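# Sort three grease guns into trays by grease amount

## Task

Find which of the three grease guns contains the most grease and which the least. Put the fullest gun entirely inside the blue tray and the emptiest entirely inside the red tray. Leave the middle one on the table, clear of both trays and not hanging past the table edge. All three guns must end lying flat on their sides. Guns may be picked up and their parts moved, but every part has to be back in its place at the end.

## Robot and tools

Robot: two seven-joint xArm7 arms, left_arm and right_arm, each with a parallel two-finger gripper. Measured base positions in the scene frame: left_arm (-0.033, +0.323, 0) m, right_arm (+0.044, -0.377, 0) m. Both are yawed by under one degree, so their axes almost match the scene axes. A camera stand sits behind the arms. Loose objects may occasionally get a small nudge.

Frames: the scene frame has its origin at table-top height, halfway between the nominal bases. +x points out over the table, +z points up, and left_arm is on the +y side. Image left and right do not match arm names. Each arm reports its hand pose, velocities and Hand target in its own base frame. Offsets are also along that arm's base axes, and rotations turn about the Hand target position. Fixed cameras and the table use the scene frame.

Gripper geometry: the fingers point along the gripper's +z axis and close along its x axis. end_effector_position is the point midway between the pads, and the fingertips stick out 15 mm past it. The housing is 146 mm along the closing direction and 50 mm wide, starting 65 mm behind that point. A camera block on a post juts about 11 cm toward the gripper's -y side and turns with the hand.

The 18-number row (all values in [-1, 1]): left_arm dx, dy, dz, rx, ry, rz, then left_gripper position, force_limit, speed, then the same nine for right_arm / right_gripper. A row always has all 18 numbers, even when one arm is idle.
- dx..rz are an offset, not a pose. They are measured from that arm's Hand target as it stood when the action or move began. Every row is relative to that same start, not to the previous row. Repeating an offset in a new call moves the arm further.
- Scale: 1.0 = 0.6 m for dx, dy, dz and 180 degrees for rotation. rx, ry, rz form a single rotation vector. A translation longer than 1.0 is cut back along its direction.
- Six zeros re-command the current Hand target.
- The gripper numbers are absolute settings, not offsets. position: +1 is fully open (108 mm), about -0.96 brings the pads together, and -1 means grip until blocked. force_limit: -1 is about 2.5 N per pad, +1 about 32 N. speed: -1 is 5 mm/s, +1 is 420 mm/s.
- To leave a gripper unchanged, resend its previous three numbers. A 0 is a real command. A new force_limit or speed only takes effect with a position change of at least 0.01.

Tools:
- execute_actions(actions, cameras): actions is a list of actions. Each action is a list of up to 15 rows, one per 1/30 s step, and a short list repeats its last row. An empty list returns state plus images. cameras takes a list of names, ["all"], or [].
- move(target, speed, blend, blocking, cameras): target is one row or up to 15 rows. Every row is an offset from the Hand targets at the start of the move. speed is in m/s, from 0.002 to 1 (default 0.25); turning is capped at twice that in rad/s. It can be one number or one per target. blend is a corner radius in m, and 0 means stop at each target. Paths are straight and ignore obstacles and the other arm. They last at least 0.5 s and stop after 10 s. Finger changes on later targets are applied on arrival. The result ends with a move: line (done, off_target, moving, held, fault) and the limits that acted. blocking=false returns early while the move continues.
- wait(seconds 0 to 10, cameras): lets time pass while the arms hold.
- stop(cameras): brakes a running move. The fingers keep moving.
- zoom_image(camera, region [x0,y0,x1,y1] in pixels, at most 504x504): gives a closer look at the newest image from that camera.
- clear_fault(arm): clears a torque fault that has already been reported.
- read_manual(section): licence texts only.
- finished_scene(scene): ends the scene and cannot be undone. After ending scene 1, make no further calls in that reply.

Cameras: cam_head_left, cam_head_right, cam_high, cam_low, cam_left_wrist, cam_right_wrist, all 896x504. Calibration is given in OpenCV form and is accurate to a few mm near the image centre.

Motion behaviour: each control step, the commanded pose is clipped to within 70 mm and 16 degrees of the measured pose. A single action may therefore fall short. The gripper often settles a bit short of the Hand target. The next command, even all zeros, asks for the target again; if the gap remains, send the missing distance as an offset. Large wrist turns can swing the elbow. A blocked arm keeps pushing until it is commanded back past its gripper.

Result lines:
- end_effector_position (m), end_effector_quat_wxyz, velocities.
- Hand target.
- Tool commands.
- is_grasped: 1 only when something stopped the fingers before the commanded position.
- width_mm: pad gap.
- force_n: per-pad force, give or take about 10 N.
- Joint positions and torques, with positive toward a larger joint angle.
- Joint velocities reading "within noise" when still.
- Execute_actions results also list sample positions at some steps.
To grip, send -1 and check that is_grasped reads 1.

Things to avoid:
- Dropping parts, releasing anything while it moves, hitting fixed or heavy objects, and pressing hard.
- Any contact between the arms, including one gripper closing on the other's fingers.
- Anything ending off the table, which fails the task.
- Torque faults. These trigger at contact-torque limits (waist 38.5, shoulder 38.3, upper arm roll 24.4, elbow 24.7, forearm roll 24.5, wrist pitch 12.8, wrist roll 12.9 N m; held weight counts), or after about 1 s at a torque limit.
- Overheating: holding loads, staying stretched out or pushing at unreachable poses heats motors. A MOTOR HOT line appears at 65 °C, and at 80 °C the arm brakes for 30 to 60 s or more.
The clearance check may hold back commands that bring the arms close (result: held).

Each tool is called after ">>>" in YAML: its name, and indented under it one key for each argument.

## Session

>>> execute_actions:
  actions: []
  cameras: ["cam_high", "cam_head_left"]

Scene clock: 0.00 s.
left_arm: end_effector_position=(+0.2752, +0.2721, +0.1482) width_mm=0.00 is_grasped=0 force_n=0.00 end_effector_quat_wxyz=(-0.144, -0.123, +0.771, +0.608) | right_arm: end_effector_position=(+0.1944, +0.0706, +0.3838) width_mm=0.01 is_grasped=0 force_n=0.00 end_effector_quat_wxyz=(-0.326, +0.746, -0.581, -0.007)
Joint positions: left_arm=[2.016 -0.71 -1.833 0.615 0.823 0.934 -1.556] | right_arm=[1.126 -1.674 -0.363 0.517 -0.427 1.488 -1.687]
Joint velocities: within noise
Joint torques (N m): no reading
Hand target: left_arm +0.2752, +0.2721, +0.1482; -0.144, -0.123, +0.771, +0.608 | right_arm +0.1944, +0.0706, +0.3838; -0.326, +0.746, -0.581, -0.007
Tool commands: left_gripper/position=-0.968 left_gripper/force_limit=+1.0 left_gripper/speed=+1.0 right_gripper/position=-0.964 right_gripper/force_limit=+1.0 right_gripper/speed=+1.0
Images, in order (width x height): cam_head_left 896x504, cam_high 896x504.

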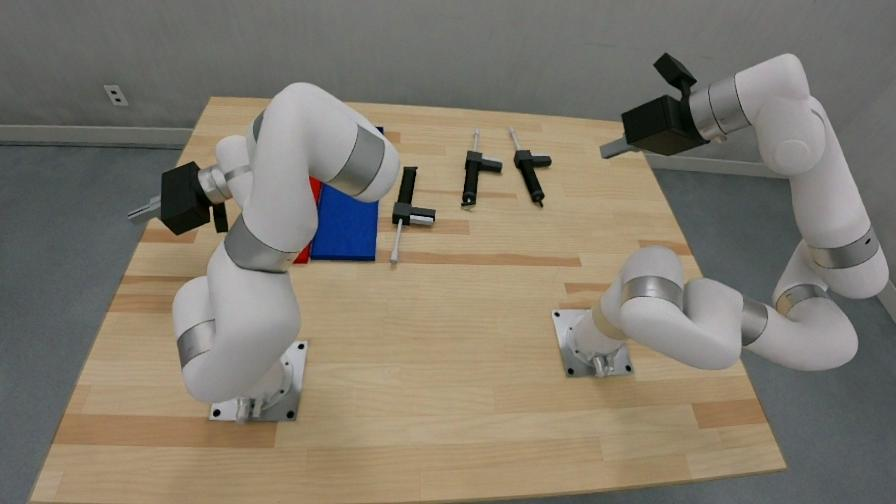

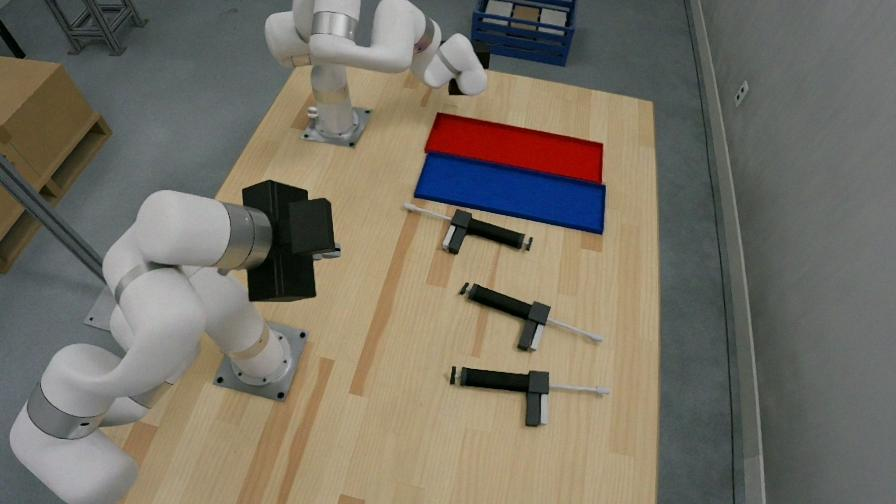

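>>> move:
  target: [0.458, -0.787, 0.303, -0.2390, -0.3872, 0.3337, 0.3, 1.0, -0.5, 0.426, 0.049, -0.09, -0.1531, 0.1467, -0.0759, 0.3, 1.0, -0.5]
  speed: 0.3
  cameras: ["cam_left_wrist", "cam_right_wrist"]

Scene clock: 65.03 s.
left_arm: end_effector_position=(+0.5501, -0.2001, +0.3300) width_mm=69.50 is_grasped=0 force_n=0.00 end_effector_quat_wxyz=(+0.000, +0.707, -0.707, +0.000) | right_arm: end_effector_position=(+0.4500, +0.1000, +0.3298) width_mm=69.49 is_grasped=0 force_n=0.00 end_effector_quat_wxyz=(+0.000, +0.707, -0.707, +0.000)
Joint positions: left_arm=[2.096 -0.653 -1.982 1.962 -0.593 1.649 -2.386] | right_arm=[1.767 -0.4 -1.301 1.346 -0.387 1.466 -1.826]
Joint torques (N m): left_arm=[6.15 20.68 7.09 13.99 -1.63 -1.41 -1.07] | right_arm=[5.86 10.24 3.62 18.76 3.53 -0.16 -1.46]
Hand target: left_arm +0.5500, -0.2001, +0.3300; +0.000, +0.707, -0.707, +0.000 | right_arm +0.4500, +0.1000, +0.3298; +0.000, +0.707, -0.707, +0.000
Off the commanded pose: left_arm 0.000 m, 0 deg | right_arm 0.000 m, 0 deg.
move: done
camera_calibration:
cam_left_wrist: T_world_to_cam=[[-0.00484752, -0.999741, -0.022239, -0.190592], [-0.922057, -0.00413857, 0.387032, 0.405331], [-0.387024, 0.0223817, -0.921798, 0.639469], [0, 0, 0, 1]] pos_world=[0.620304, -0.203177, 0.428347]
cam_right_wrist: T_world_to_cam=[[0.0089017, -0.999935, 0.00709297, 0.0858635], [-0.929729, -0.00566491, 0.3682, 0.325234], [-0.368136, -0.00987215, -0.92972, 0.590126], [0, 0, 0, 1]] pos_world=[0.518862, 0.0935262, 0.428292]
Images, in order (width x height): cam_left_wrist 896x504, cam_right_wrist 896x504.

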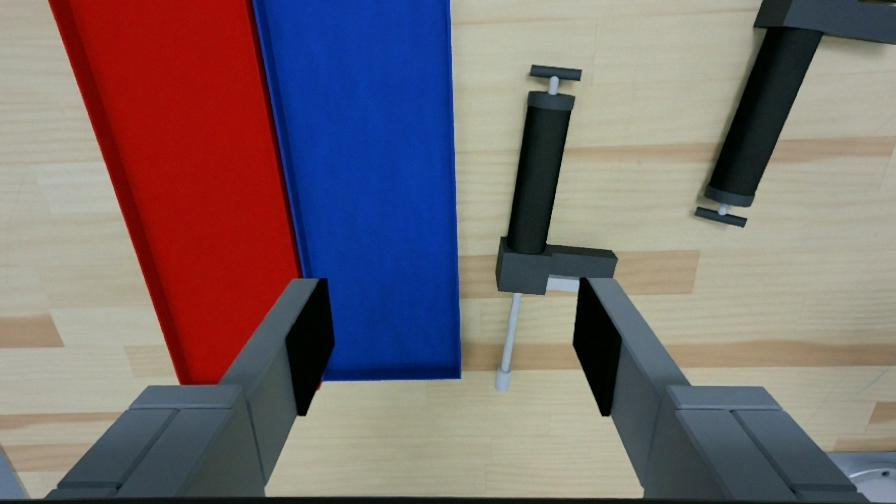

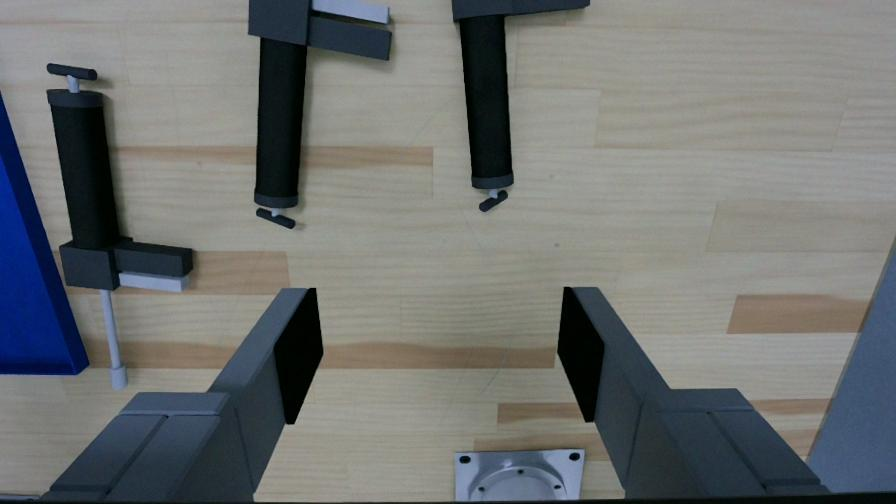

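>>> move:
  target:
    - [0.0933, -0.1367, -0.4, 0, 0, -0.0304, 0.3, 1.0, -0.5, -0.101, 0.2488, -0.4, 0, 0, -0.0525, 0.3, 1.0, -0.5]
    - [0.0933, -0.1367, -0.5133, 0, 0, -0.0304, 0.3, 1.0, -0.5, -0.101, 0.2488, -0.513, 0, 0, -0.0525, 0.3, 1.0, -0.5]
    - [0.0933, -0.1367, -0.5133, 0, 0, -0.0304, -1.0, 0.0, -0.7, -0.101, 0.2488, -0.513, 0, 0, -0.0525, -1.0, 0.0, -0.7]
    - [0.2011, -0.147, -0.5133, 0, 0, -0.0304, -1.0, 0.0, -0.7, -0.2079, 0.2666, -0.513, 0, 0, -0.0525, -1.0, 0.0, -0.7]
  speed: [0.3, 0.15, 0.1, 0.08]
  cameras: ["cam_left_wrist", "cam_right_wrist"]

Scene clock: 114.10 s.
left_arm: end_effector_position=(+0.6698, -0.2880, +0.0218) width_mm=38.99 is_grasped=1 force_n=27.18 end_effector_quat_wxyz=(+0.004, -0.672, +0.740, -0.010) | right_arm: end_effector_position=(+0.3253, +0.2599, +0.0220) width_mm=37.32 is_grasped=1 force_n=23.47 end_effector_quat_wxyz=(+0.000, -0.647, +0.763, +0.000)
Joint positions: left_arm=[2.576 -1.433 -2.331 2.707 -0.819 1.386 -2.511] | right_arm=[2.738 -0.465 -2.117 0.739 -0.727 0.614 -0.993]
Joint torques (N m): left_arm=[6.43 36.33 0.04 6.47 1.38 -4.02 -1] | right_arm=[-4.05 20.93 9.46 6.03 3.8 -3.35 1.6]
Hand target: left_arm +0.6707, -0.2883, +0.0220; +0.000, -0.672, +0.740, +0.000 | right_arm +0.3253, +0.2599, +0.0220; +0.000, -0.647, +0.763, +0.000
Off the commanded pose: left_arm 0.001 m, 1 deg | right_arm 0.000 m, 0 deg.
elbow stopped short (left arm): the move would have taken joint 4 (elbow) straighter than the controller allows.
move: done
camera_calibration:
cam_left_wrist: T_world_to_cam=[[-0.0998324, -0.994879, -0.015784, -0.219786], [-0.925739, 0.087056, 0.368005, 0.663883], [-0.364747, 0.0513507, -0.92969, 0.397208], [0, 0, 0, 1]] pos_world=[0.737521, -0.296852, 0.121498]
cam_right_wrist: T_world_to_cam=[[-0.155387, -0.987829, 0.00701486, 0.299395], [-0.918043, 0.147024, 0.368213, 0.280052], [-0.364763, 0.0507756, -0.929715, 0.242774], [0, 0, 0, 1]] pos_world=[0.392176, 0.24225, 0.120491]
Images, in order (width x height): cam_left_wrist 896x504, cam_right_wrist 896x504.

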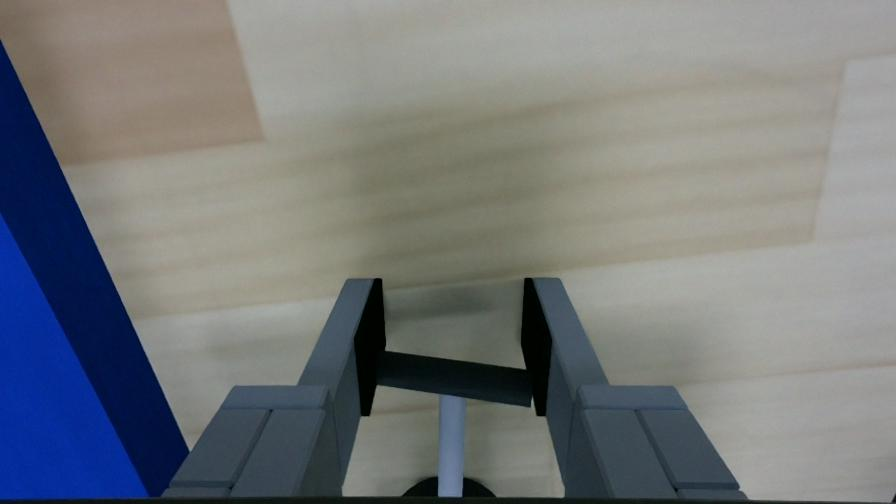

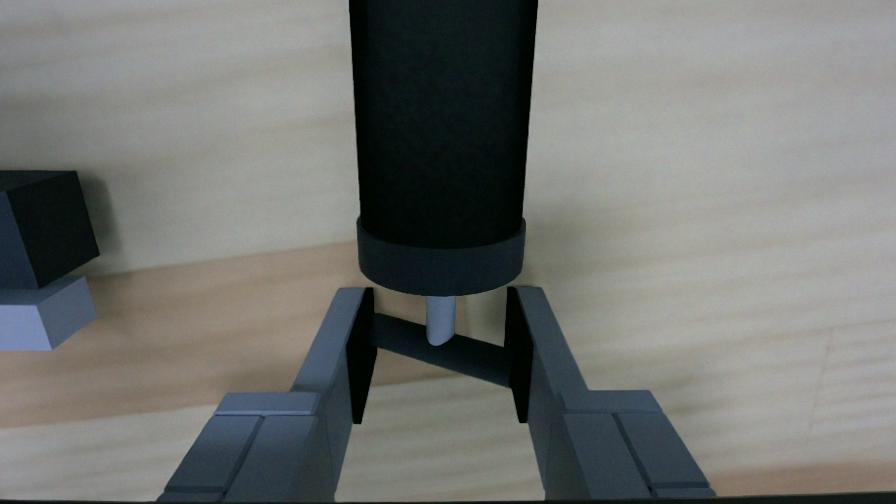

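>>> move:
  target:
    - [-0.078, 0.0074, 0, 0, 0, 0, -1.0, 0.0, -0.7, 0.0443, -0.0074, 0, 0, 0, 0, -1.0, 0.0, -0.7]
    - [-0.078, 0.0074, 0, 0, 0, 0, 0.3, 1.0, -0.5, 0.0443, -0.0074, 0, 0, 0, 0, 0.3, 1.0, -0.5]
    - [-0.078, 0.0074, 0.12, 0, 0, 0, 0.3, 1.0, -0.5, 0.0443, -0.0074, 0.1133, 0, 0, 0, 0.3, 1.0, -0.5]
    - [-0.078, 0.0074, 0.2133, 0, 0, 0, 0.3, 1.0, -0.5, 0.1355, -0.347, 0.1133, 0, 0, 0.0856, 0.3, 1.0, -0.5]
    - [-0.078, 0.0074, 0.2133, 0, 0, 0, 0.3, 1.0, -0.5, 0.1355, -0.347, 0, 0, 0, 0.0856, 0.3, 1.0, -0.5]
    - [-0.078, 0.0074, 0.2133, 0, 0, 0, 0.3, 1.0, -0.5, 0.1355, -0.347, 0, 0, 0, 0.0856, -1.0, 0.0, -0.7]
    - [-0.078, 0.0074, 0.2133, 0, 0, 0, 0.3, 1.0, -0.5, 0.0278, -0.3583, 0, 0, 0, 0.0856, -1.0, 0.0, -0.7]
  speed: [0.08, 0.1, 0.2, 0.3, 0.15, 0.1, 0.08]
  blend: [0, 0, 0.01, 0.01, 0, 0, 0]
  cameras: ["cam_left_wrist", "cam_right_wrist"]

Scene clock: 152.70 s.
left_arm: end_effector_position=(+0.6239, -0.2839, +0.1500) width_mm=69.50 is_grasped=0 force_n=0.00 end_effector_quat_wxyz=(+0.000, -0.672, +0.740, +0.000) | right_arm: end_effector_position=(+0.3419, +0.0449, +0.0220) width_mm=8.42 is_grasped=1 force_n=27.45 end_effector_quat_wxyz=(+0.000, +0.743, -0.669, +0.000)
Joint positions: left_arm=[2.307 -1.055 -2.217 2.218 -0.775 1.451 -2.398] | right_arm=[1.875 -0.251 -1.842 0.467 -0.567 0.463 -1.919]
Joint torques (N m): left_arm=[5.65 55.57 10.6 13.3 -0.5 -0.05 -1.04] | right_arm=[-5.41 12.52 6.08 6.24 3.59 -3.52 -1.42]
Hand target: left_arm +0.6239, -0.2839, +0.1500; +0.000, -0.672, +0.740, +0.000 | right_arm +0.3419, +0.0449, +0.0220; +0.000, +0.743, -0.669, +0.000
Off the commanded pose: left_arm 0.000 m, 0 deg | right_arm 0.000 m, 0 deg.
move: done
camera_calibration:
cam_left_wrist: T_world_to_cam=[[-0.100188, -0.994719, -0.0222795, -0.217052], [-0.918095, 0.0837936, 0.387402, 0.565168], [-0.383489, 0.0592677, -0.921642, 0.512161], [0, 0, 0, 1]] pos_world=[0.69354, -0.293618, 0.248246]
cam_right_wrist: T_world_to_cam=[[0.112666, -0.993607, 0.00712504, -0.00175502], [-0.924121, -0.102147, 0.368192, 0.340271], [-0.365111, -0.0480672, -0.929722, 0.264342], [0, 0, 0, 1]] pos_world=[0.411163, 0.04572, 0.120492]
Images, in order (width x height): cam_left_wrist 896x504, cam_right_wrist 896x504.

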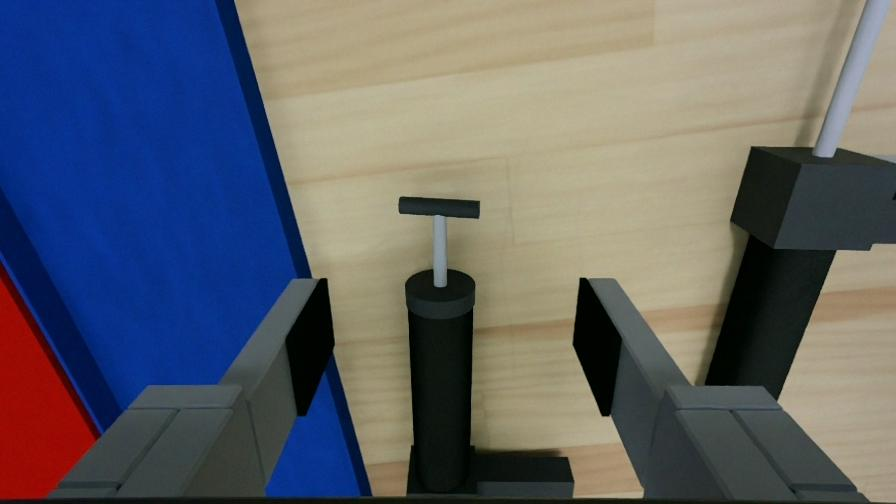

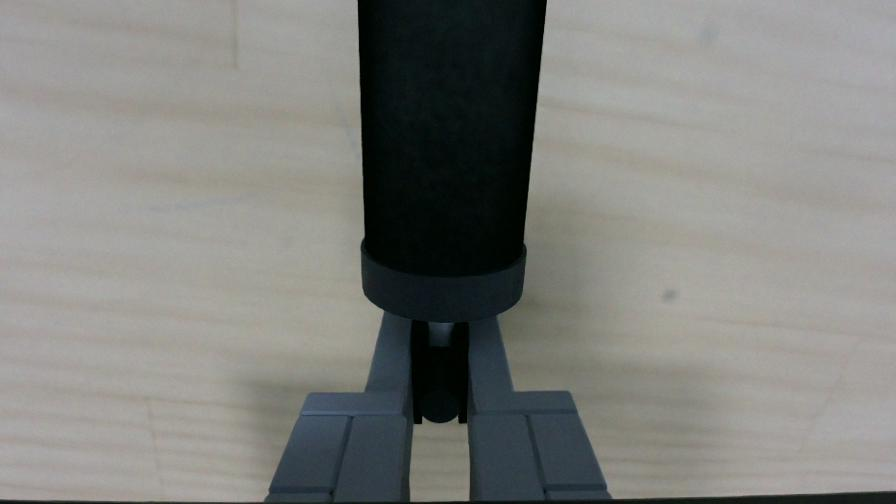

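>>> move:
  target:
    - [0, 0, 0, 0, 0, 0, 0.3, 1.0, -0.5, 0.0332, 0.0035, 0, 0, 0, 0, -1.0, 0.0, -0.7]
  speed: 0.06
  cameras: ["cam_right_wrist", "cam_high"]

>>> zoom_image:
  camera: "cam_high"
  region: [390, 180, 630, 430]

Scene clock: 188.37 s.
left_arm: end_effector_position=(+0.6239, -0.2839, +0.1500) width_mm=69.50 is_grasped=0 force_n=0.00 end_effector_quat_wxyz=(+0.000, -0.672, +0.740, +0.000) | right_arm: end_effector_position=(+0.3619, +0.0470, +0.0220) width_mm=8.42 is_grasped=1 force_n=27.45 end_effector_quat_wxyz=(+0.000, +0.743, -0.669, +0.000)
Joint positions: left_arm=[2.307 -1.055 -2.217 2.218 -0.775 1.451 -2.398] | right_arm=[2.004 -0.311 -1.966 0.543 -0.626 0.504 -1.876]
Joint torques (N m): left_arm=[4.1 51.01 9.29 13.14 -0.67 -0.11 -0.98] | right_arm=[5.54 2.39 1.54 15.38 -3.16 -0.63 1.61]
Hand target: left_arm +0.6239, -0.2839, +0.1500; +0.000, -0.672, +0.740, +0.000 | right_arm +0.3619, +0.0470, +0.0220; +0.000, +0.743, -0.669, +0.000
Off the commanded pose: left_arm 0.000 m, 0 deg | right_arm 0.000 m, 0 deg.
move: done
camera_calibration:
cam_right_wrist: T_world_to_cam=[[0.11263, -0.993612, 0.0070326, -0.00188335], [-0.924125, -0.102148, 0.368183, 0.358878], [-0.365113, -0.0479675, -0.929727, 0.271705], [0, 0, 0, 1]] pos_world=[0.431063, 0.0478202, 0.120492]
Images, in order (width x height): cam_high 896x504, cam_right_wrist 896x504.

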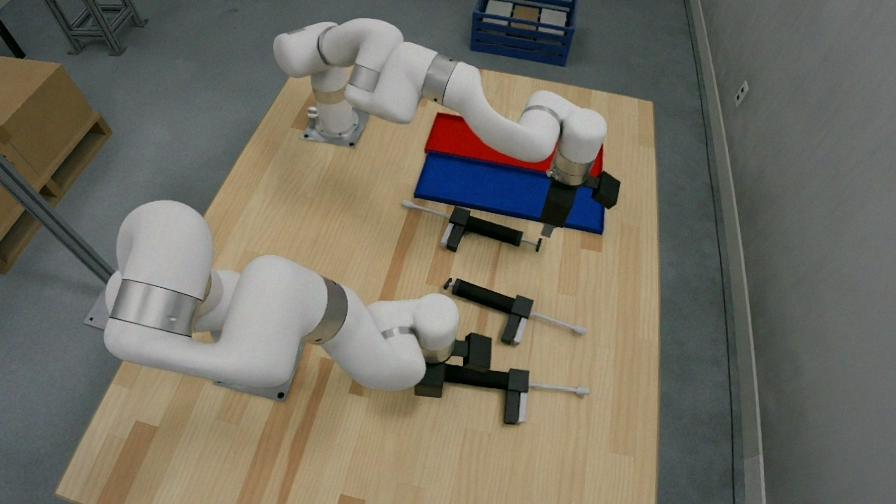

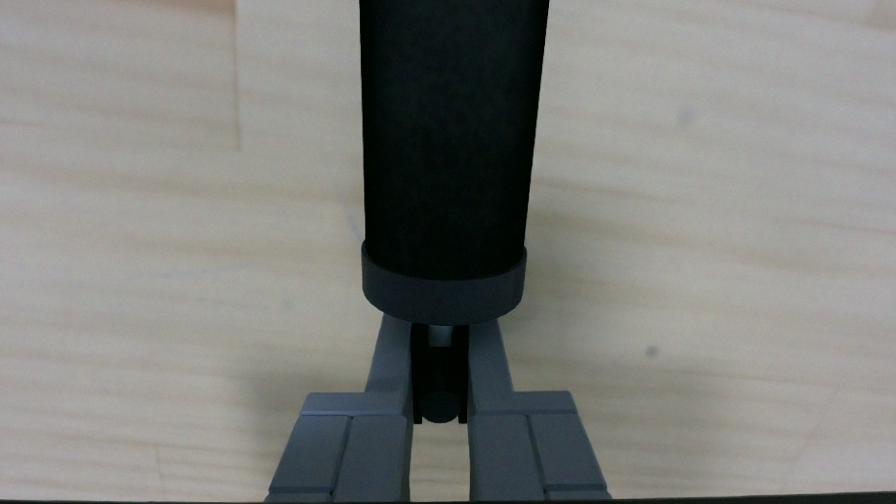

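Scaled by 2.016 from the camera's 896x504 image, which has a finer 1280x720 frame.

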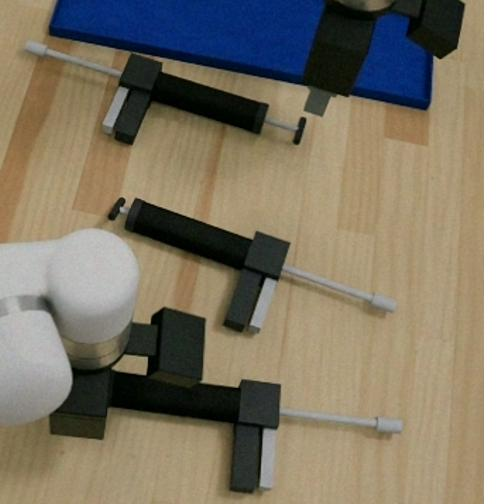

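>>> move:
  target:
    - [0, 0, 0, 0, 0, 0, 0.3, 1.0, -0.5, 0, 0, -0.006, 0, 0, 0, -1.0, 0.0, -0.7]
    - [0, 0, 0, 0, 0, 0, 0.3, 1.0, -0.5, 0.0332, 0.0035, -0.006, 0, 0, 0, -1.0, 0.0, -0.7]
  speed: 0.06
  cameras: ["cam_right_wrist"]

Scene clock: 278.50 s.
left_arm: end_effector_position=(+0.6239, -0.2839, +0.1500) width_mm=69.50 is_grasped=0 force_n=0.00 end_effector_quat_wxyz=(+0.000, -0.672, +0.740, +0.000) | right_arm: end_effector_position=(+0.3818, +0.0491, +0.0185) width_mm=8.43 is_grasped=1 force_n=27.35 end_effector_quat_wxyz=(+0.000, +0.743, -0.669, +0.000)
Joint positions: left_arm=[2.307 -1.055 -2.217 2.218 -0.775 1.451 -2.398] | right_arm=[2.114 -0.38 -2.069 0.621 -0.689 0.539 -1.832]
Joint torques (N m): left_arm=[3.37 46.54 7.92 12.87 -0.43 -0.38 -0.81] | right_arm=[5.49 0.64 -0.54 8.98 -3.42 0.39 1.53]
Hand target: left_arm +0.6239, -0.2839, +0.1500; +0.000, -0.672, +0.740, +0.000 | right_arm +0.3818, +0.0491, +0.0184; +0.000, +0.743, -0.669, +0.000
Off the commanded pose: left_arm 0.000 m, 0 deg | right_arm 0.000 m, 0 deg.
move: done
camera_calibration:
cam_right_wrist: T_world_to_cam=[[0.112629, -0.993612, 0.00703307, -0.00201231], [-0.924125, -0.102146, 0.368183, 0.378808], [-0.365113, -0.0479675, -0.929727, 0.275724], [0, 0, 0, 1]] pos_world=[0.450963, 0.0499202, 0.116892]
Images, in order (width x height): cam_right_wrist 896x504.

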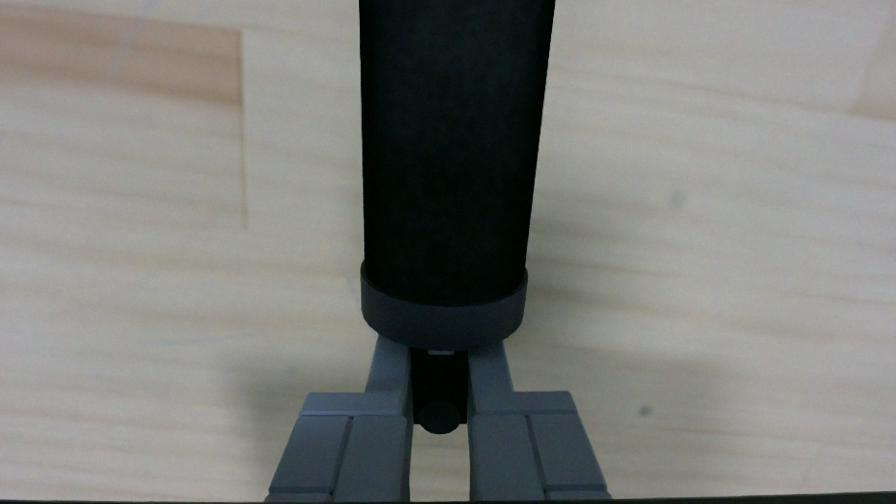

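>>> move:
  target:
    - [0, 0, 0, 0, 0, 0, 0.3, 1.0, -0.5, -0.09, -0.0094, -0.001, 0, 0, 0, -1.0, 0.0, -0.7]
  speed: 0.06
  cameras: ["cam_right_wrist"]

Scene clock: 298.77 s.
left_arm: end_effector_position=(+0.6239, -0.2839, +0.1500) width_mm=69.50 is_grasped=0 force_n=0.00 end_effector_quat_wxyz=(+0.000, -0.672, +0.740, +0.000) | right_arm: end_effector_position=(+0.3277, +0.0435, +0.0178) width_mm=8.43 is_grasped=1 force_n=27.39 end_effector_quat_wxyz=(+0.000, +0.743, -0.669, +0.000)
Joint positions: left_arm=[2.307 -1.055 -2.217 2.218 -0.775 1.451 -2.398] | right_arm=[1.81 -0.215 -1.783 0.415 -0.535 0.423 -1.943]
Joint torques (N m): left_arm=[2.44 42.03 7.95 12.85 0.53 -0.75 -0.56] | right_arm=[-5.43 10.93 4.82 5.19 3.85 -2.4 -1.25]
Hand target: left_arm +0.6239, -0.2839, +0.1500; +0.000, -0.672, +0.740, +0.000 | right_arm +0.3278, +0.0435, +0.0178; +0.000, +0.743, -0.669, +0.000
Off the commanded pose: left_arm 0.000 m, 0 deg | right_arm 0.000 m, 0 deg.
move: done
camera_calibration:
cam_right_wrist: T_world_to_cam=[[0.112667, -0.993608, 0.00708925, -0.00160029], [-0.924005, -0.102145, 0.368484, 0.328368], [-0.365405, -0.0480664, -0.929607, 0.255246], [0, 0, 0, 1]] pos_world=[0.396862, 0.04422, 0.116291]
Images, in order (width x height): cam_right_wrist 896x504.

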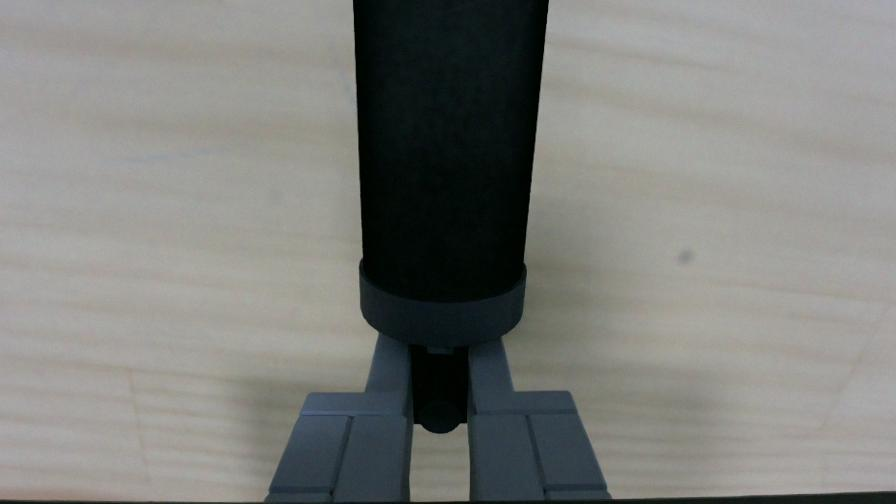

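>>> move:
  target:
    - [0, 0, 0, 0, 0, 0, 0.3, 1.0, -0.5, 0, 0, 0, 0, 0, 0, 0.3, 1.0, -0.5]
    - [-0.123, 0.14, 0.1667, 0, 0, -0.25, 0.3, 1.0, -0.5, 0, 0, 0.1703, 0, 0, 0, 0.3, 1.0, -0.5]
    - [-0.273, 0.223, 0.1667, 0, 0, -0.75, 0.3, 1.0, -0.5, 0.2588, 0.317, 0.1703, 0, 0, -0.0856, 0.3, 1.0, -0.5]
    - [-0.273, 0.223, 0.1667, 0, 0, -1.0, 0.3, 1.0, -0.5, 0.2588, 0.317, 0.007, 0, 0, -0.0856, 0.3, 1.0, -0.5]
    - [-0.273, 0.223, 0.1667, 0, 0, -1.0, 0.3, 1.0, -0.5, 0.2588, 0.317, 0.007, 0, 0, -0.0856, -1.0, 1.0, -0.7]
    - [-0.273, 0.223, 0.1667, 0, 0, 0.5412, 0.3, 1.0, -0.5, 0.2588, 0.317, 0.1703, 0, 0, -0.0856, -1.0, 1.0, -0.7]
  speed: [0.1, 0.4, 0.5, 0.25, 0.1, 0.5]
  blend: [0, 0.02, 0.01, 0, 0, 0]
  cameras: ["cam_right_wrist", "cam_high"]

Scene clock: 396.50 s.
left_arm: end_effector_position=(+0.4601, -0.1501, +0.2500) width_mm=69.50 is_grasped=0 force_n=0.00 end_effector_quat_wxyz=(+0.000, +1.000, +0.017, +0.000) | right_arm: end_effector_position=(+0.4831, +0.2337, +0.1200) width_mm=35.46 is_grasped=1 force_n=39.23 end_effector_quat_wxyz=(+0.000, -0.647, +0.763, +0.000)
Joint positions: left_arm=[1.946 -0.051 -2.244 1.208 -0.043 1.176 2.041] | right_arm=[1.321 0.567 -0.999 1.25 0.568 0.998 -2.123]
Joint torques (N m): left_arm=[6.68 8.95 0.29 17.35 -2.03 0.38 0.97] | right_arm=[5.72 -28.09 -12.35 19.23 -3.04 -0.6 1.53]
Hand target: left_arm +0.4601, -0.1501, +0.2500; +0.000, +1.000, +0.017, +0.000 | right_arm +0.4831, +0.2337, +0.1200; +0.000, -0.647, +0.763, +0.000
Off the commanded pose: left_arm 0.000 m, 0 deg | right_arm 0.000 m, 0 deg.
move: done
camera_calibration:
cam_right_wrist: T_world_to_cam=[[-0.155351, -0.987834, 0.00710676, 0.297308], [-0.918048, 0.147025, 0.368199, 0.392692], [-0.364765, 0.0506758, -0.92972, 0.3928], [0, 0, 0, 1]] pos_world=[0.549976, 0.216049, 0.218492]
Images, in order (width x height): cam_high 896x504, cam_right_wrist 896x504.

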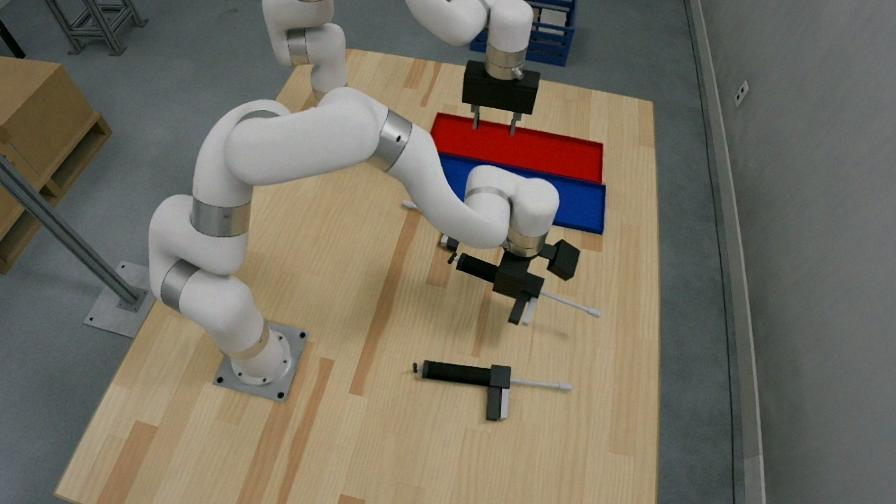

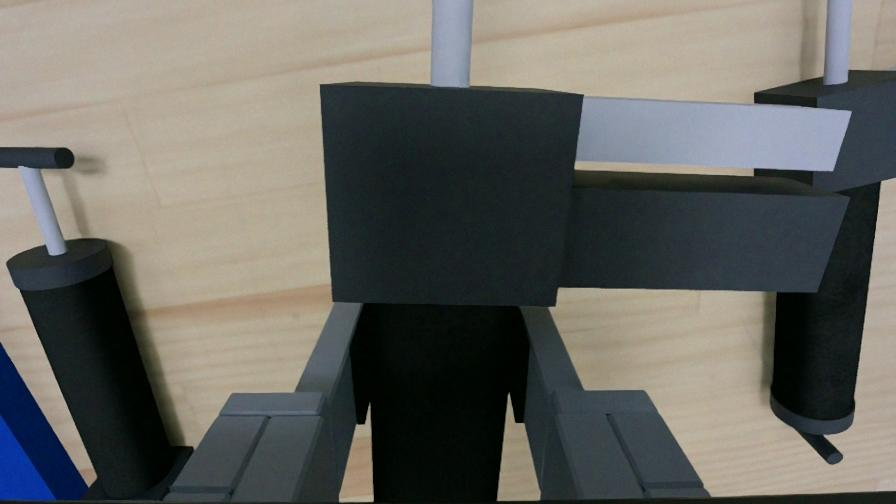

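>>> move:
  target:
    - [-0.0415, -0.12, -0.0833, 0, 0, 0, 0.3, 1.0, -0.5, -0.2033, 0.027, 0, 0, 0, -0.4475, -1.0, 1.0, -0.7]
    - [-0.0415, -0.265, -0.0833, 0, 0, 0, 0.3, 1.0, -0.5, -0.2033, 0.027, 0, 0, 0, -0.4475, -1.0, 1.0, -0.7]
    - [-0.0415, -0.265, -0.2167, 0, 0, 0, 0.3, 1.0, -0.5, -0.2033, 0.027, 0, 0, 0, -0.4475, -1.0, 1.0, -0.7]
    - [-0.0415, -0.265, -0.2167, 0, 0, 0, -1.0, 0.0, -0.7, -0.2033, 0.027, 0, 0, 0, -0.4475, -1.0, 1.0, -0.7]
  speed: [0.4, 0.2, 0.15, 0.1]
  blend: [0.01, 0, 0, 0]
  cameras: ["cam_left_wrist", "cam_high"]

Scene clock: 429.07 s.
left_arm: end_effector_position=(+0.4352, -0.3091, +0.1200) width_mm=8.19 is_grasped=1 force_n=28.61 end_effector_quat_wxyz=(+0.000, +1.000, +0.017, +0.000) | right_arm: end_effector_position=(+0.3611, +0.2499, +0.1200) width_mm=35.40 is_grasped=1 force_n=30.40 end_effector_quat_wxyz=(+0.000, +0.000, +1.000, +0.000)
Joint positions: left_arm=[1.891 -0.42 -2.443 1.218 -0.337 0.917 1.937] | right_arm=[2.037 0.55 -1.509 0.873 0.689 0.961 -0.688]
Joint torques (N m): left_arm=[2.64 21.47 3.99 10.64 1.14 -1.53 0.61] | right_arm=[-0.21 -2.55 -11.71 11.4 1.74 -3.57 -0.18]
Hand target: left_arm +0.4352, -0.3091, +0.1200; +0.000, +1.000, +0.017, +0.000 | right_arm +0.3611, +0.2499, +0.1200; +0.000, +0.000, +1.000, +0.000
Off the commanded pose: left_arm 0.000 m, 0 deg | right_arm 0.000 m, 0 deg.
move: done
camera_calibration:
cam_left_wrist: T_world_to_cam=[[0.999334, 0.0289579, -0.0222137, -0.423768], [0.0353064, -0.921225, 0.387426, -0.319937], [-0.00924472, -0.387952, -0.921633, 0.112526], [0, 0, 0, 1]] pos_world=[0.435822, -0.238808, 0.218246]
Images, in order (width x height): cam_high 896x504, cam_left_wrist 896x504.

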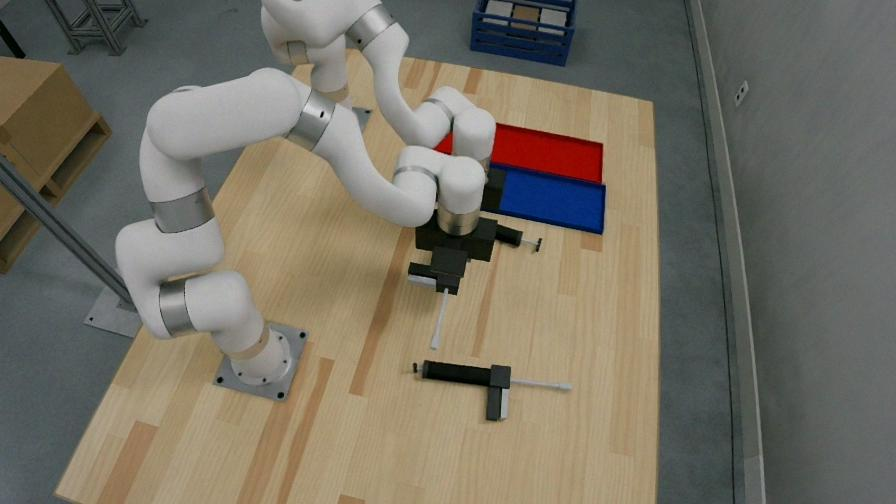

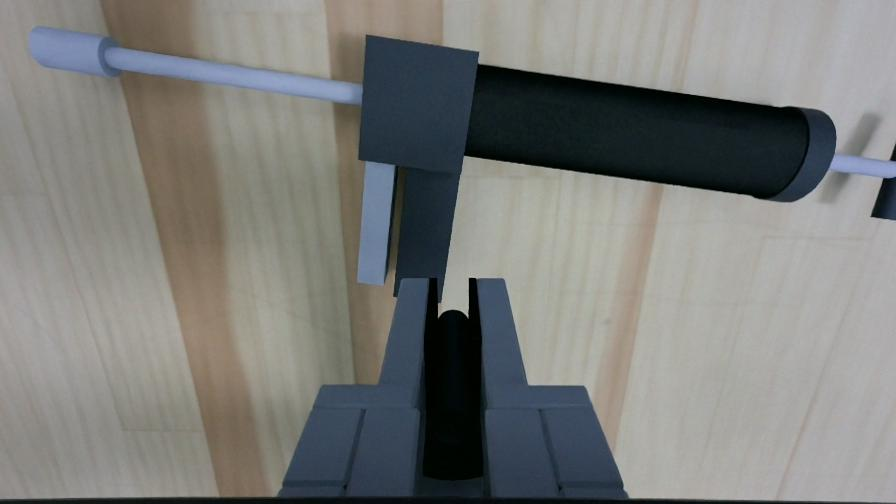

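>>> move:
  target: [-0.0017, 0.05, 0, 0, 0, 0, -1.0, 0.0, -0.7, 0, 0, 0, 0, 0, 0, -1.0, 1.0, -0.7]
  speed: 0.06
  cameras: ["cam_left_wrist"]

Scene clock: 436.63 s.
left_arm: end_effector_position=(+0.4342, -0.2791, +0.1200) width_mm=8.19 is_grasped=1 force_n=28.64 end_effector_quat_wxyz=(+0.000, +1.000, +0.017, +0.000) | right_arm: end_effector_position=(+0.3611, +0.2500, +0.1201) width_mm=35.40 is_grasped=1 force_n=29.49 end_effector_quat_wxyz=(+0.000, +0.000, +1.000, +0.000)
Joint positions: left_arm=[1.894 -0.364 -2.414 1.141 -0.311 0.888 1.97] | right_arm=[2.037 0.55 -1.509 0.873 0.689 0.961 -0.688]
Joint torques (N m): left_arm=[14.67 35.45 15.59 5.03 6.72 -1.58 0.83] | right_arm=[-5.33 0.16 -12.04 4.8 -0.75 -2.5 1.11]
Hand target: left_arm +0.4342, -0.2791, +0.1200; +0.000, +1.000, +0.017, +0.000 | right_arm +0.3611, +0.2499, +0.1200; +0.000, +0.000, +1.000, +0.000
Off the commanded pose: left_arm 0.000 m, 0 deg | right_arm 0.000 m, 0 deg.
move: done
camera_calibration:
cam_left_wrist: T_world_to_cam=[[0.999333, 0.0289187, -0.0223056, -0.423625], [0.0353059, -0.921226, 0.387422, -0.292264], [-0.00934472, -0.387951, -0.921632, 0.124199], [0, 0, 0, 1]] pos_world=[0.434821, -0.208808, 0.218246]
Images, in order (width x height): cam_left_wrist 896x504.

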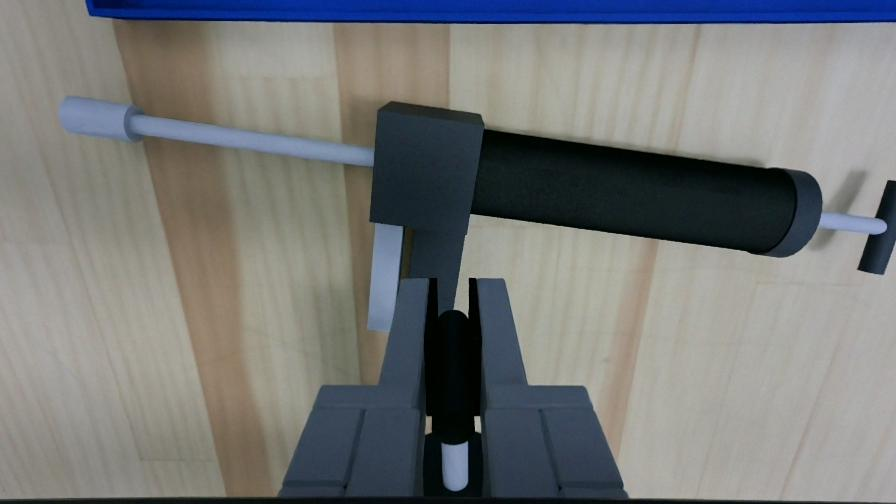

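>>> move:
  target: [-0.002, 0.0583, 0, 0, 0, 0, -1.0, 0.0, -0.7, 0, 0, 0, 0, 0, 0, -1.0, 1.0, -0.7]
  speed: 0.06
  cameras: ["cam_left_wrist"]

Scene clock: 446.73 s.
left_arm: end_effector_position=(+0.4330, -0.2441, +0.1200) width_mm=8.19 is_grasped=1 force_n=28.64 end_effector_quat_wxyz=(+0.000, +1.000, +0.017, +0.000) | right_arm: end_effector_position=(+0.3611, +0.2499, +0.1200) width_mm=35.40 is_grasped=1 force_n=29.89 end_effector_quat_wxyz=(+0.000, +0.000, +1.000, +0.000)
Joint positions: left_arm=[1.902 -0.302 -2.378 1.06 -0.275 0.858 2.007] | right_arm=[2.037 0.55 -1.509 0.873 0.689 0.961 -0.688]
Joint torques (N m): left_arm=[19.74 30.99 18.72 4.61 8.16 -1.31 1.02] | right_arm=[-12.89 0.57 -15.19 4.49 -6.07 -0.56 -0.35]
Hand target: left_arm +0.4330, -0.2441, +0.1200; +0.000, +1.000, +0.017, +0.000 | right_arm +0.3611, +0.2499, +0.1200; +0.000, +0.000, +1.000, +0.000
Off the commanded pose: left_arm 0.000 m, 0 deg | right_arm 0.000 m, 0 deg.
move: done
camera_calibration:
cam_left_wrist: T_world_to_cam=[[0.999334, 0.02896, -0.022211, -0.423452], [0.0353064, -0.92126, 0.387341, -0.259967], [-0.00924472, -0.387867, -0.921669, 0.137746], [0, 0, 0, 1]] pos_world=[0.433622, -0.173807, 0.218246]
Images, in order (width x height): cam_left_wrist 896x504.

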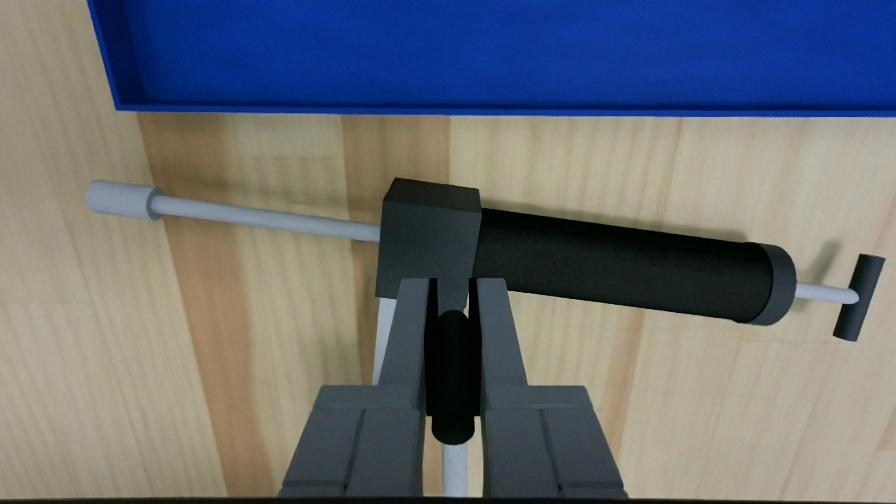

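>>> wait:
  seconds: 0
  cameras: ["cam_right_wrist", "cam_high"]

>>> zoom_image:
  camera: "cam_high"
  region: [390, 130, 630, 370]

Scene clock: 453.97 s.
left_arm: end_effector_position=(+0.4330, -0.2441, +0.1200) width_mm=8.19 is_grasped=1 force_n=28.64 end_effector_quat_wxyz=(+0.000, +1.000, +0.017, +0.000) | right_arm: end_effector_position=(+0.3611, +0.2499, +0.1200) width_mm=35.40 is_grasped=1 force_n=29.89 end_effector_quat_wxyz=(+0.000, +0.000, +1.000, +0.000)
Joint positions: left_arm=[1.902 -0.302 -2.378 1.06 -0.275 0.858 2.007] | right_arm=[2.037 0.55 -1.509 0.873 0.689 0.961 -0.688]
Joint torques (N m): left_arm=[19.98 31.36 18.64 4.6 7.44 -1.46 0.7] | right_arm=[-13.09 -1.27 -17.42 4.82 -6.11 -0.34 -0.26]
Hand target: left_arm +0.4330, -0.2441, +0.1200; +0.000, +1.000, +0.017, +0.000 | right_arm +0.3611, +0.2499, +0.1200; +0.000, +0.000, +1.000, +0.000
Tool commands: left_gripper/position=-1.0 left_gripper/force_limit=+0.0 left_gripper/speed=-0.7 right_gripper/position=-1.0 right_gripper/force_limit=+1.0 right_gripper/speed=-0.7
Off the commanded pose: left_arm 0.000 m, 0 deg | right_arm 0.000 m, 0 deg.
camera_calibration:
cam_right_wrist: T_world_to_cam=[[-0.999935, -0.0089017, 0.00709297, 0.354665], [-0.00566491, 0.929729, 0.3682, -0.246756], [-0.00987215, 0.368136, -0.92972, 0.13999], [0, 0, 0, 1]] pos_world=[0.354626, 0.181038, 0.218492]
Images, in order (width x height): cam_high 896x504, cam_right_wrist 896x504.

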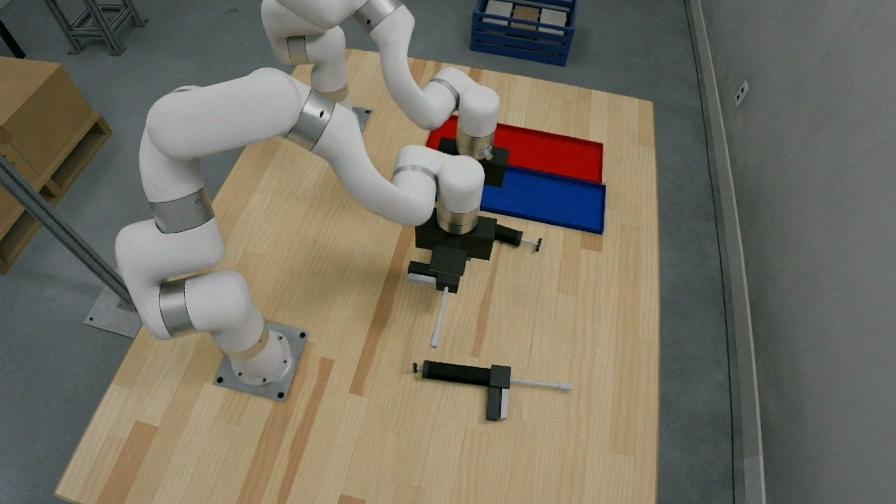

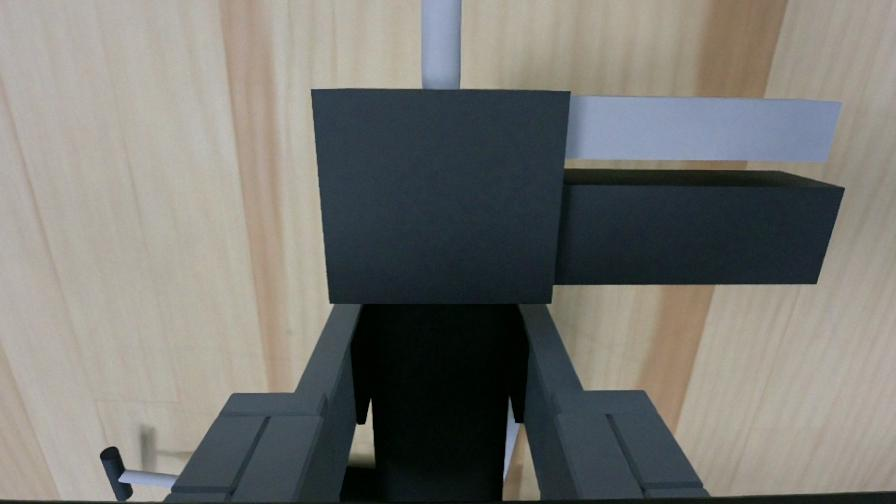

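Scaled by 2.100 from the camera's 896x504 image, which has a finer 1280x720 frame.

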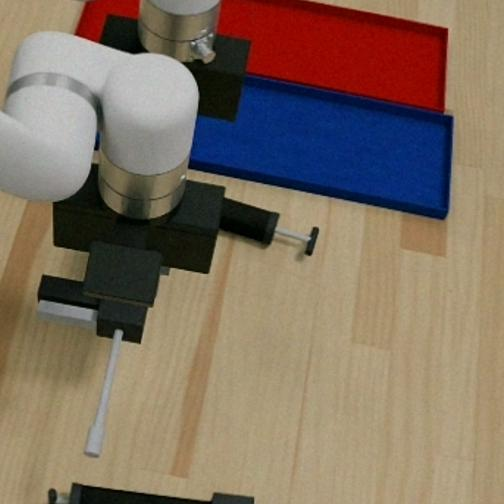

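>>> move:
  target: [-0.0023, 0.0667, 0, 0, 0, 0, -1.0, 0.0, -0.7, 0, 0, 0, 0, 0, 0, -1.0, 1.0, -0.7]
  speed: 0.06
  cameras: ["cam_left_wrist", "cam_right_wrist"]

Scene clock: 460.33 s.
left_arm: end_effector_position=(+0.4315, -0.2042, +0.1200) width_mm=8.19 is_grasped=1 force_n=28.63 end_effector_quat_wxyz=(+0.000, +1.000, +0.017, +0.000) | right_arm: end_effector_position=(+0.3611, +0.2499, +0.1200) width_mm=35.40 is_grasped=1 force_n=30.29 end_effector_quat_wxyz=(+0.000, +0.000, +1.000, +0.000)
Joint positions: left_arm=[1.918 -0.234 -2.335 0.98 -0.229 0.829 2.049] | right_arm=[2.037 0.55 -1.509 0.873 0.689 0.961 -0.688]
Joint torques (N m): left_arm=[24.15 26.92 20.12 4 9.43 -1.09 0.72] | right_arm=[-12.76 -3.33 -17.5 5.08 -5.9 -0.25 -0.39]
Hand target: left_arm +0.4316, -0.2041, +0.1200; +0.000, +1.000, +0.017, +0.000 | right_arm +0.3611, +0.2499, +0.1200; +0.000, +0.000, +1.000, +0.000
Off the commanded pose: left_arm 0.000 m, 0 deg | right_arm 0.000 m, 0 deg.
move: done
camera_calibration:
cam_left_wrist: T_world_to_cam=[[0.999339, 0.0286957, -0.022319, -0.423222], [0.0351056, -0.921234, 0.387422, -0.223088], [-0.00944371, -0.387949, -0.921632, 0.153275], [0, 0, 0, 1]] pos_world=[0.432222, -0.133908, 0.218246]
cam_right_wrist: T_world_to_cam=[[-0.999935, -0.0089017, 0.00709297, 0.354665], [-0.00566491, 0.929729, 0.3682, -0.246756], [-0.00987215, 0.368136, -0.92972, 0.13999], [0, 0, 0, 1]] pos_world=[0.354626, 0.181038, 0.218492]
Images, in order (width x height): cam_left_wrist 896x504, cam_right_wrist 896x504.

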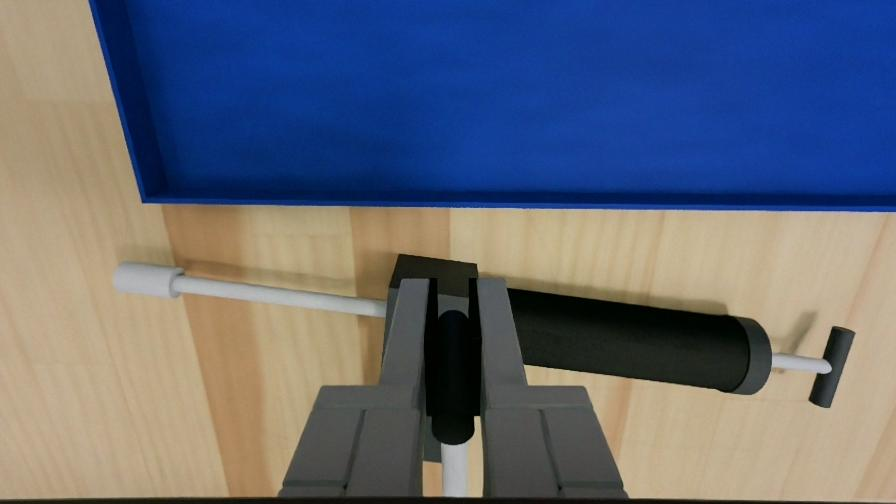

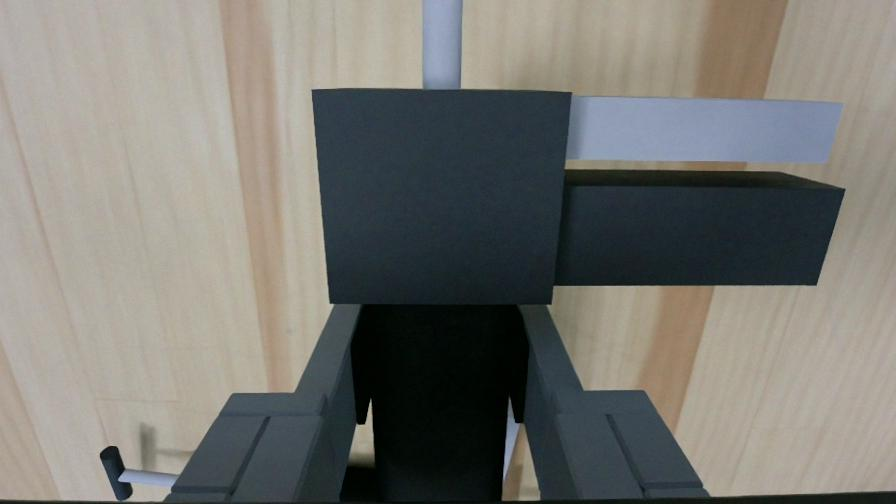

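>>> move:
  target: [0.0037, -0.1083, 0, 0, 0, 0, -1.0, 0.0, -0.7, 0, 0, 0, 0, 0, 0, -1.0, 1.0, -0.7]
  speed: 0.06
  cameras: ["cam_left_wrist"]

Scene clock: 488.67 s.
left_arm: end_effector_position=(+0.4338, -0.2691, +0.1200) width_mm=8.19 is_grasped=1 force_n=28.65 end_effector_quat_wxyz=(+0.000, +1.000, +0.017, +0.000) | right_arm: end_effector_position=(+0.3611, +0.2499, +0.1200) width_mm=35.40 is_grasped=1 force_n=29.76 end_effector_quat_wxyz=(+0.000, +0.000, +1.000, +0.000)
Joint positions: left_arm=[1.897 -0.346 -2.405 1.117 -0.3 0.878 1.98] | right_arm=[2.037 0.55 -1.509 0.873 0.689 0.962 -0.688]
Joint torques (N m): left_arm=[2.44 13.25 7.69 11.59 0.44 1.13 -1.18] | right_arm=[-12.69 -4.14 -15.82 5.29 -4.54 -0.41 -0.48]
Hand target: left_arm +0.4338, -0.2691, +0.1200; +0.000, +1.000, +0.017, +0.000 | right_arm +0.3611, +0.2499, +0.1200; +0.000, +0.000, +1.000, +0.000
Off the commanded pose: left_arm 0.000 m, 0 deg | right_arm 0.000 m, 0 deg.
move: done
camera_calibration:
cam_left_wrist: T_world_to_cam=[[0.99933, 0.0290498, -0.0222529, -0.423601], [0.0354063, -0.921221, 0.387424, -0.282992], [-0.00924523, -0.387953, -0.921633, 0.128071], [0, 0, 0, 1]] pos_world=[0.434521, -0.198708, 0.218246]
Images, in order (width x height): cam_left_wrist 896x504.

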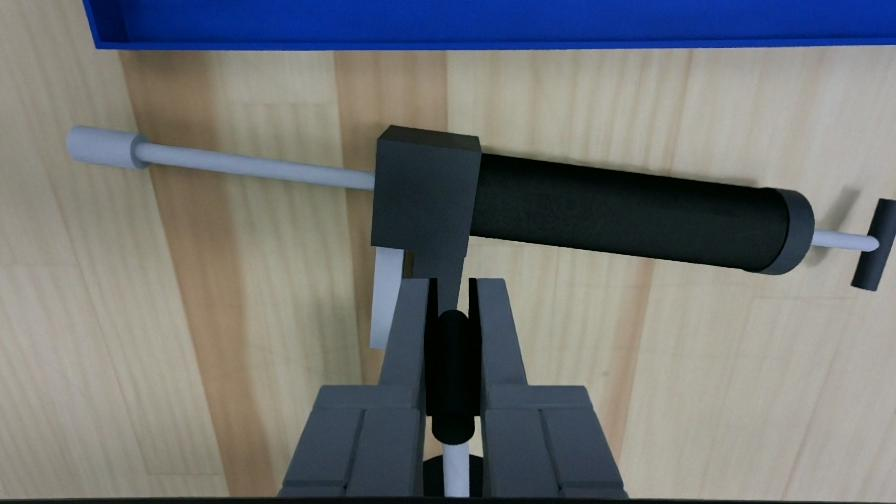

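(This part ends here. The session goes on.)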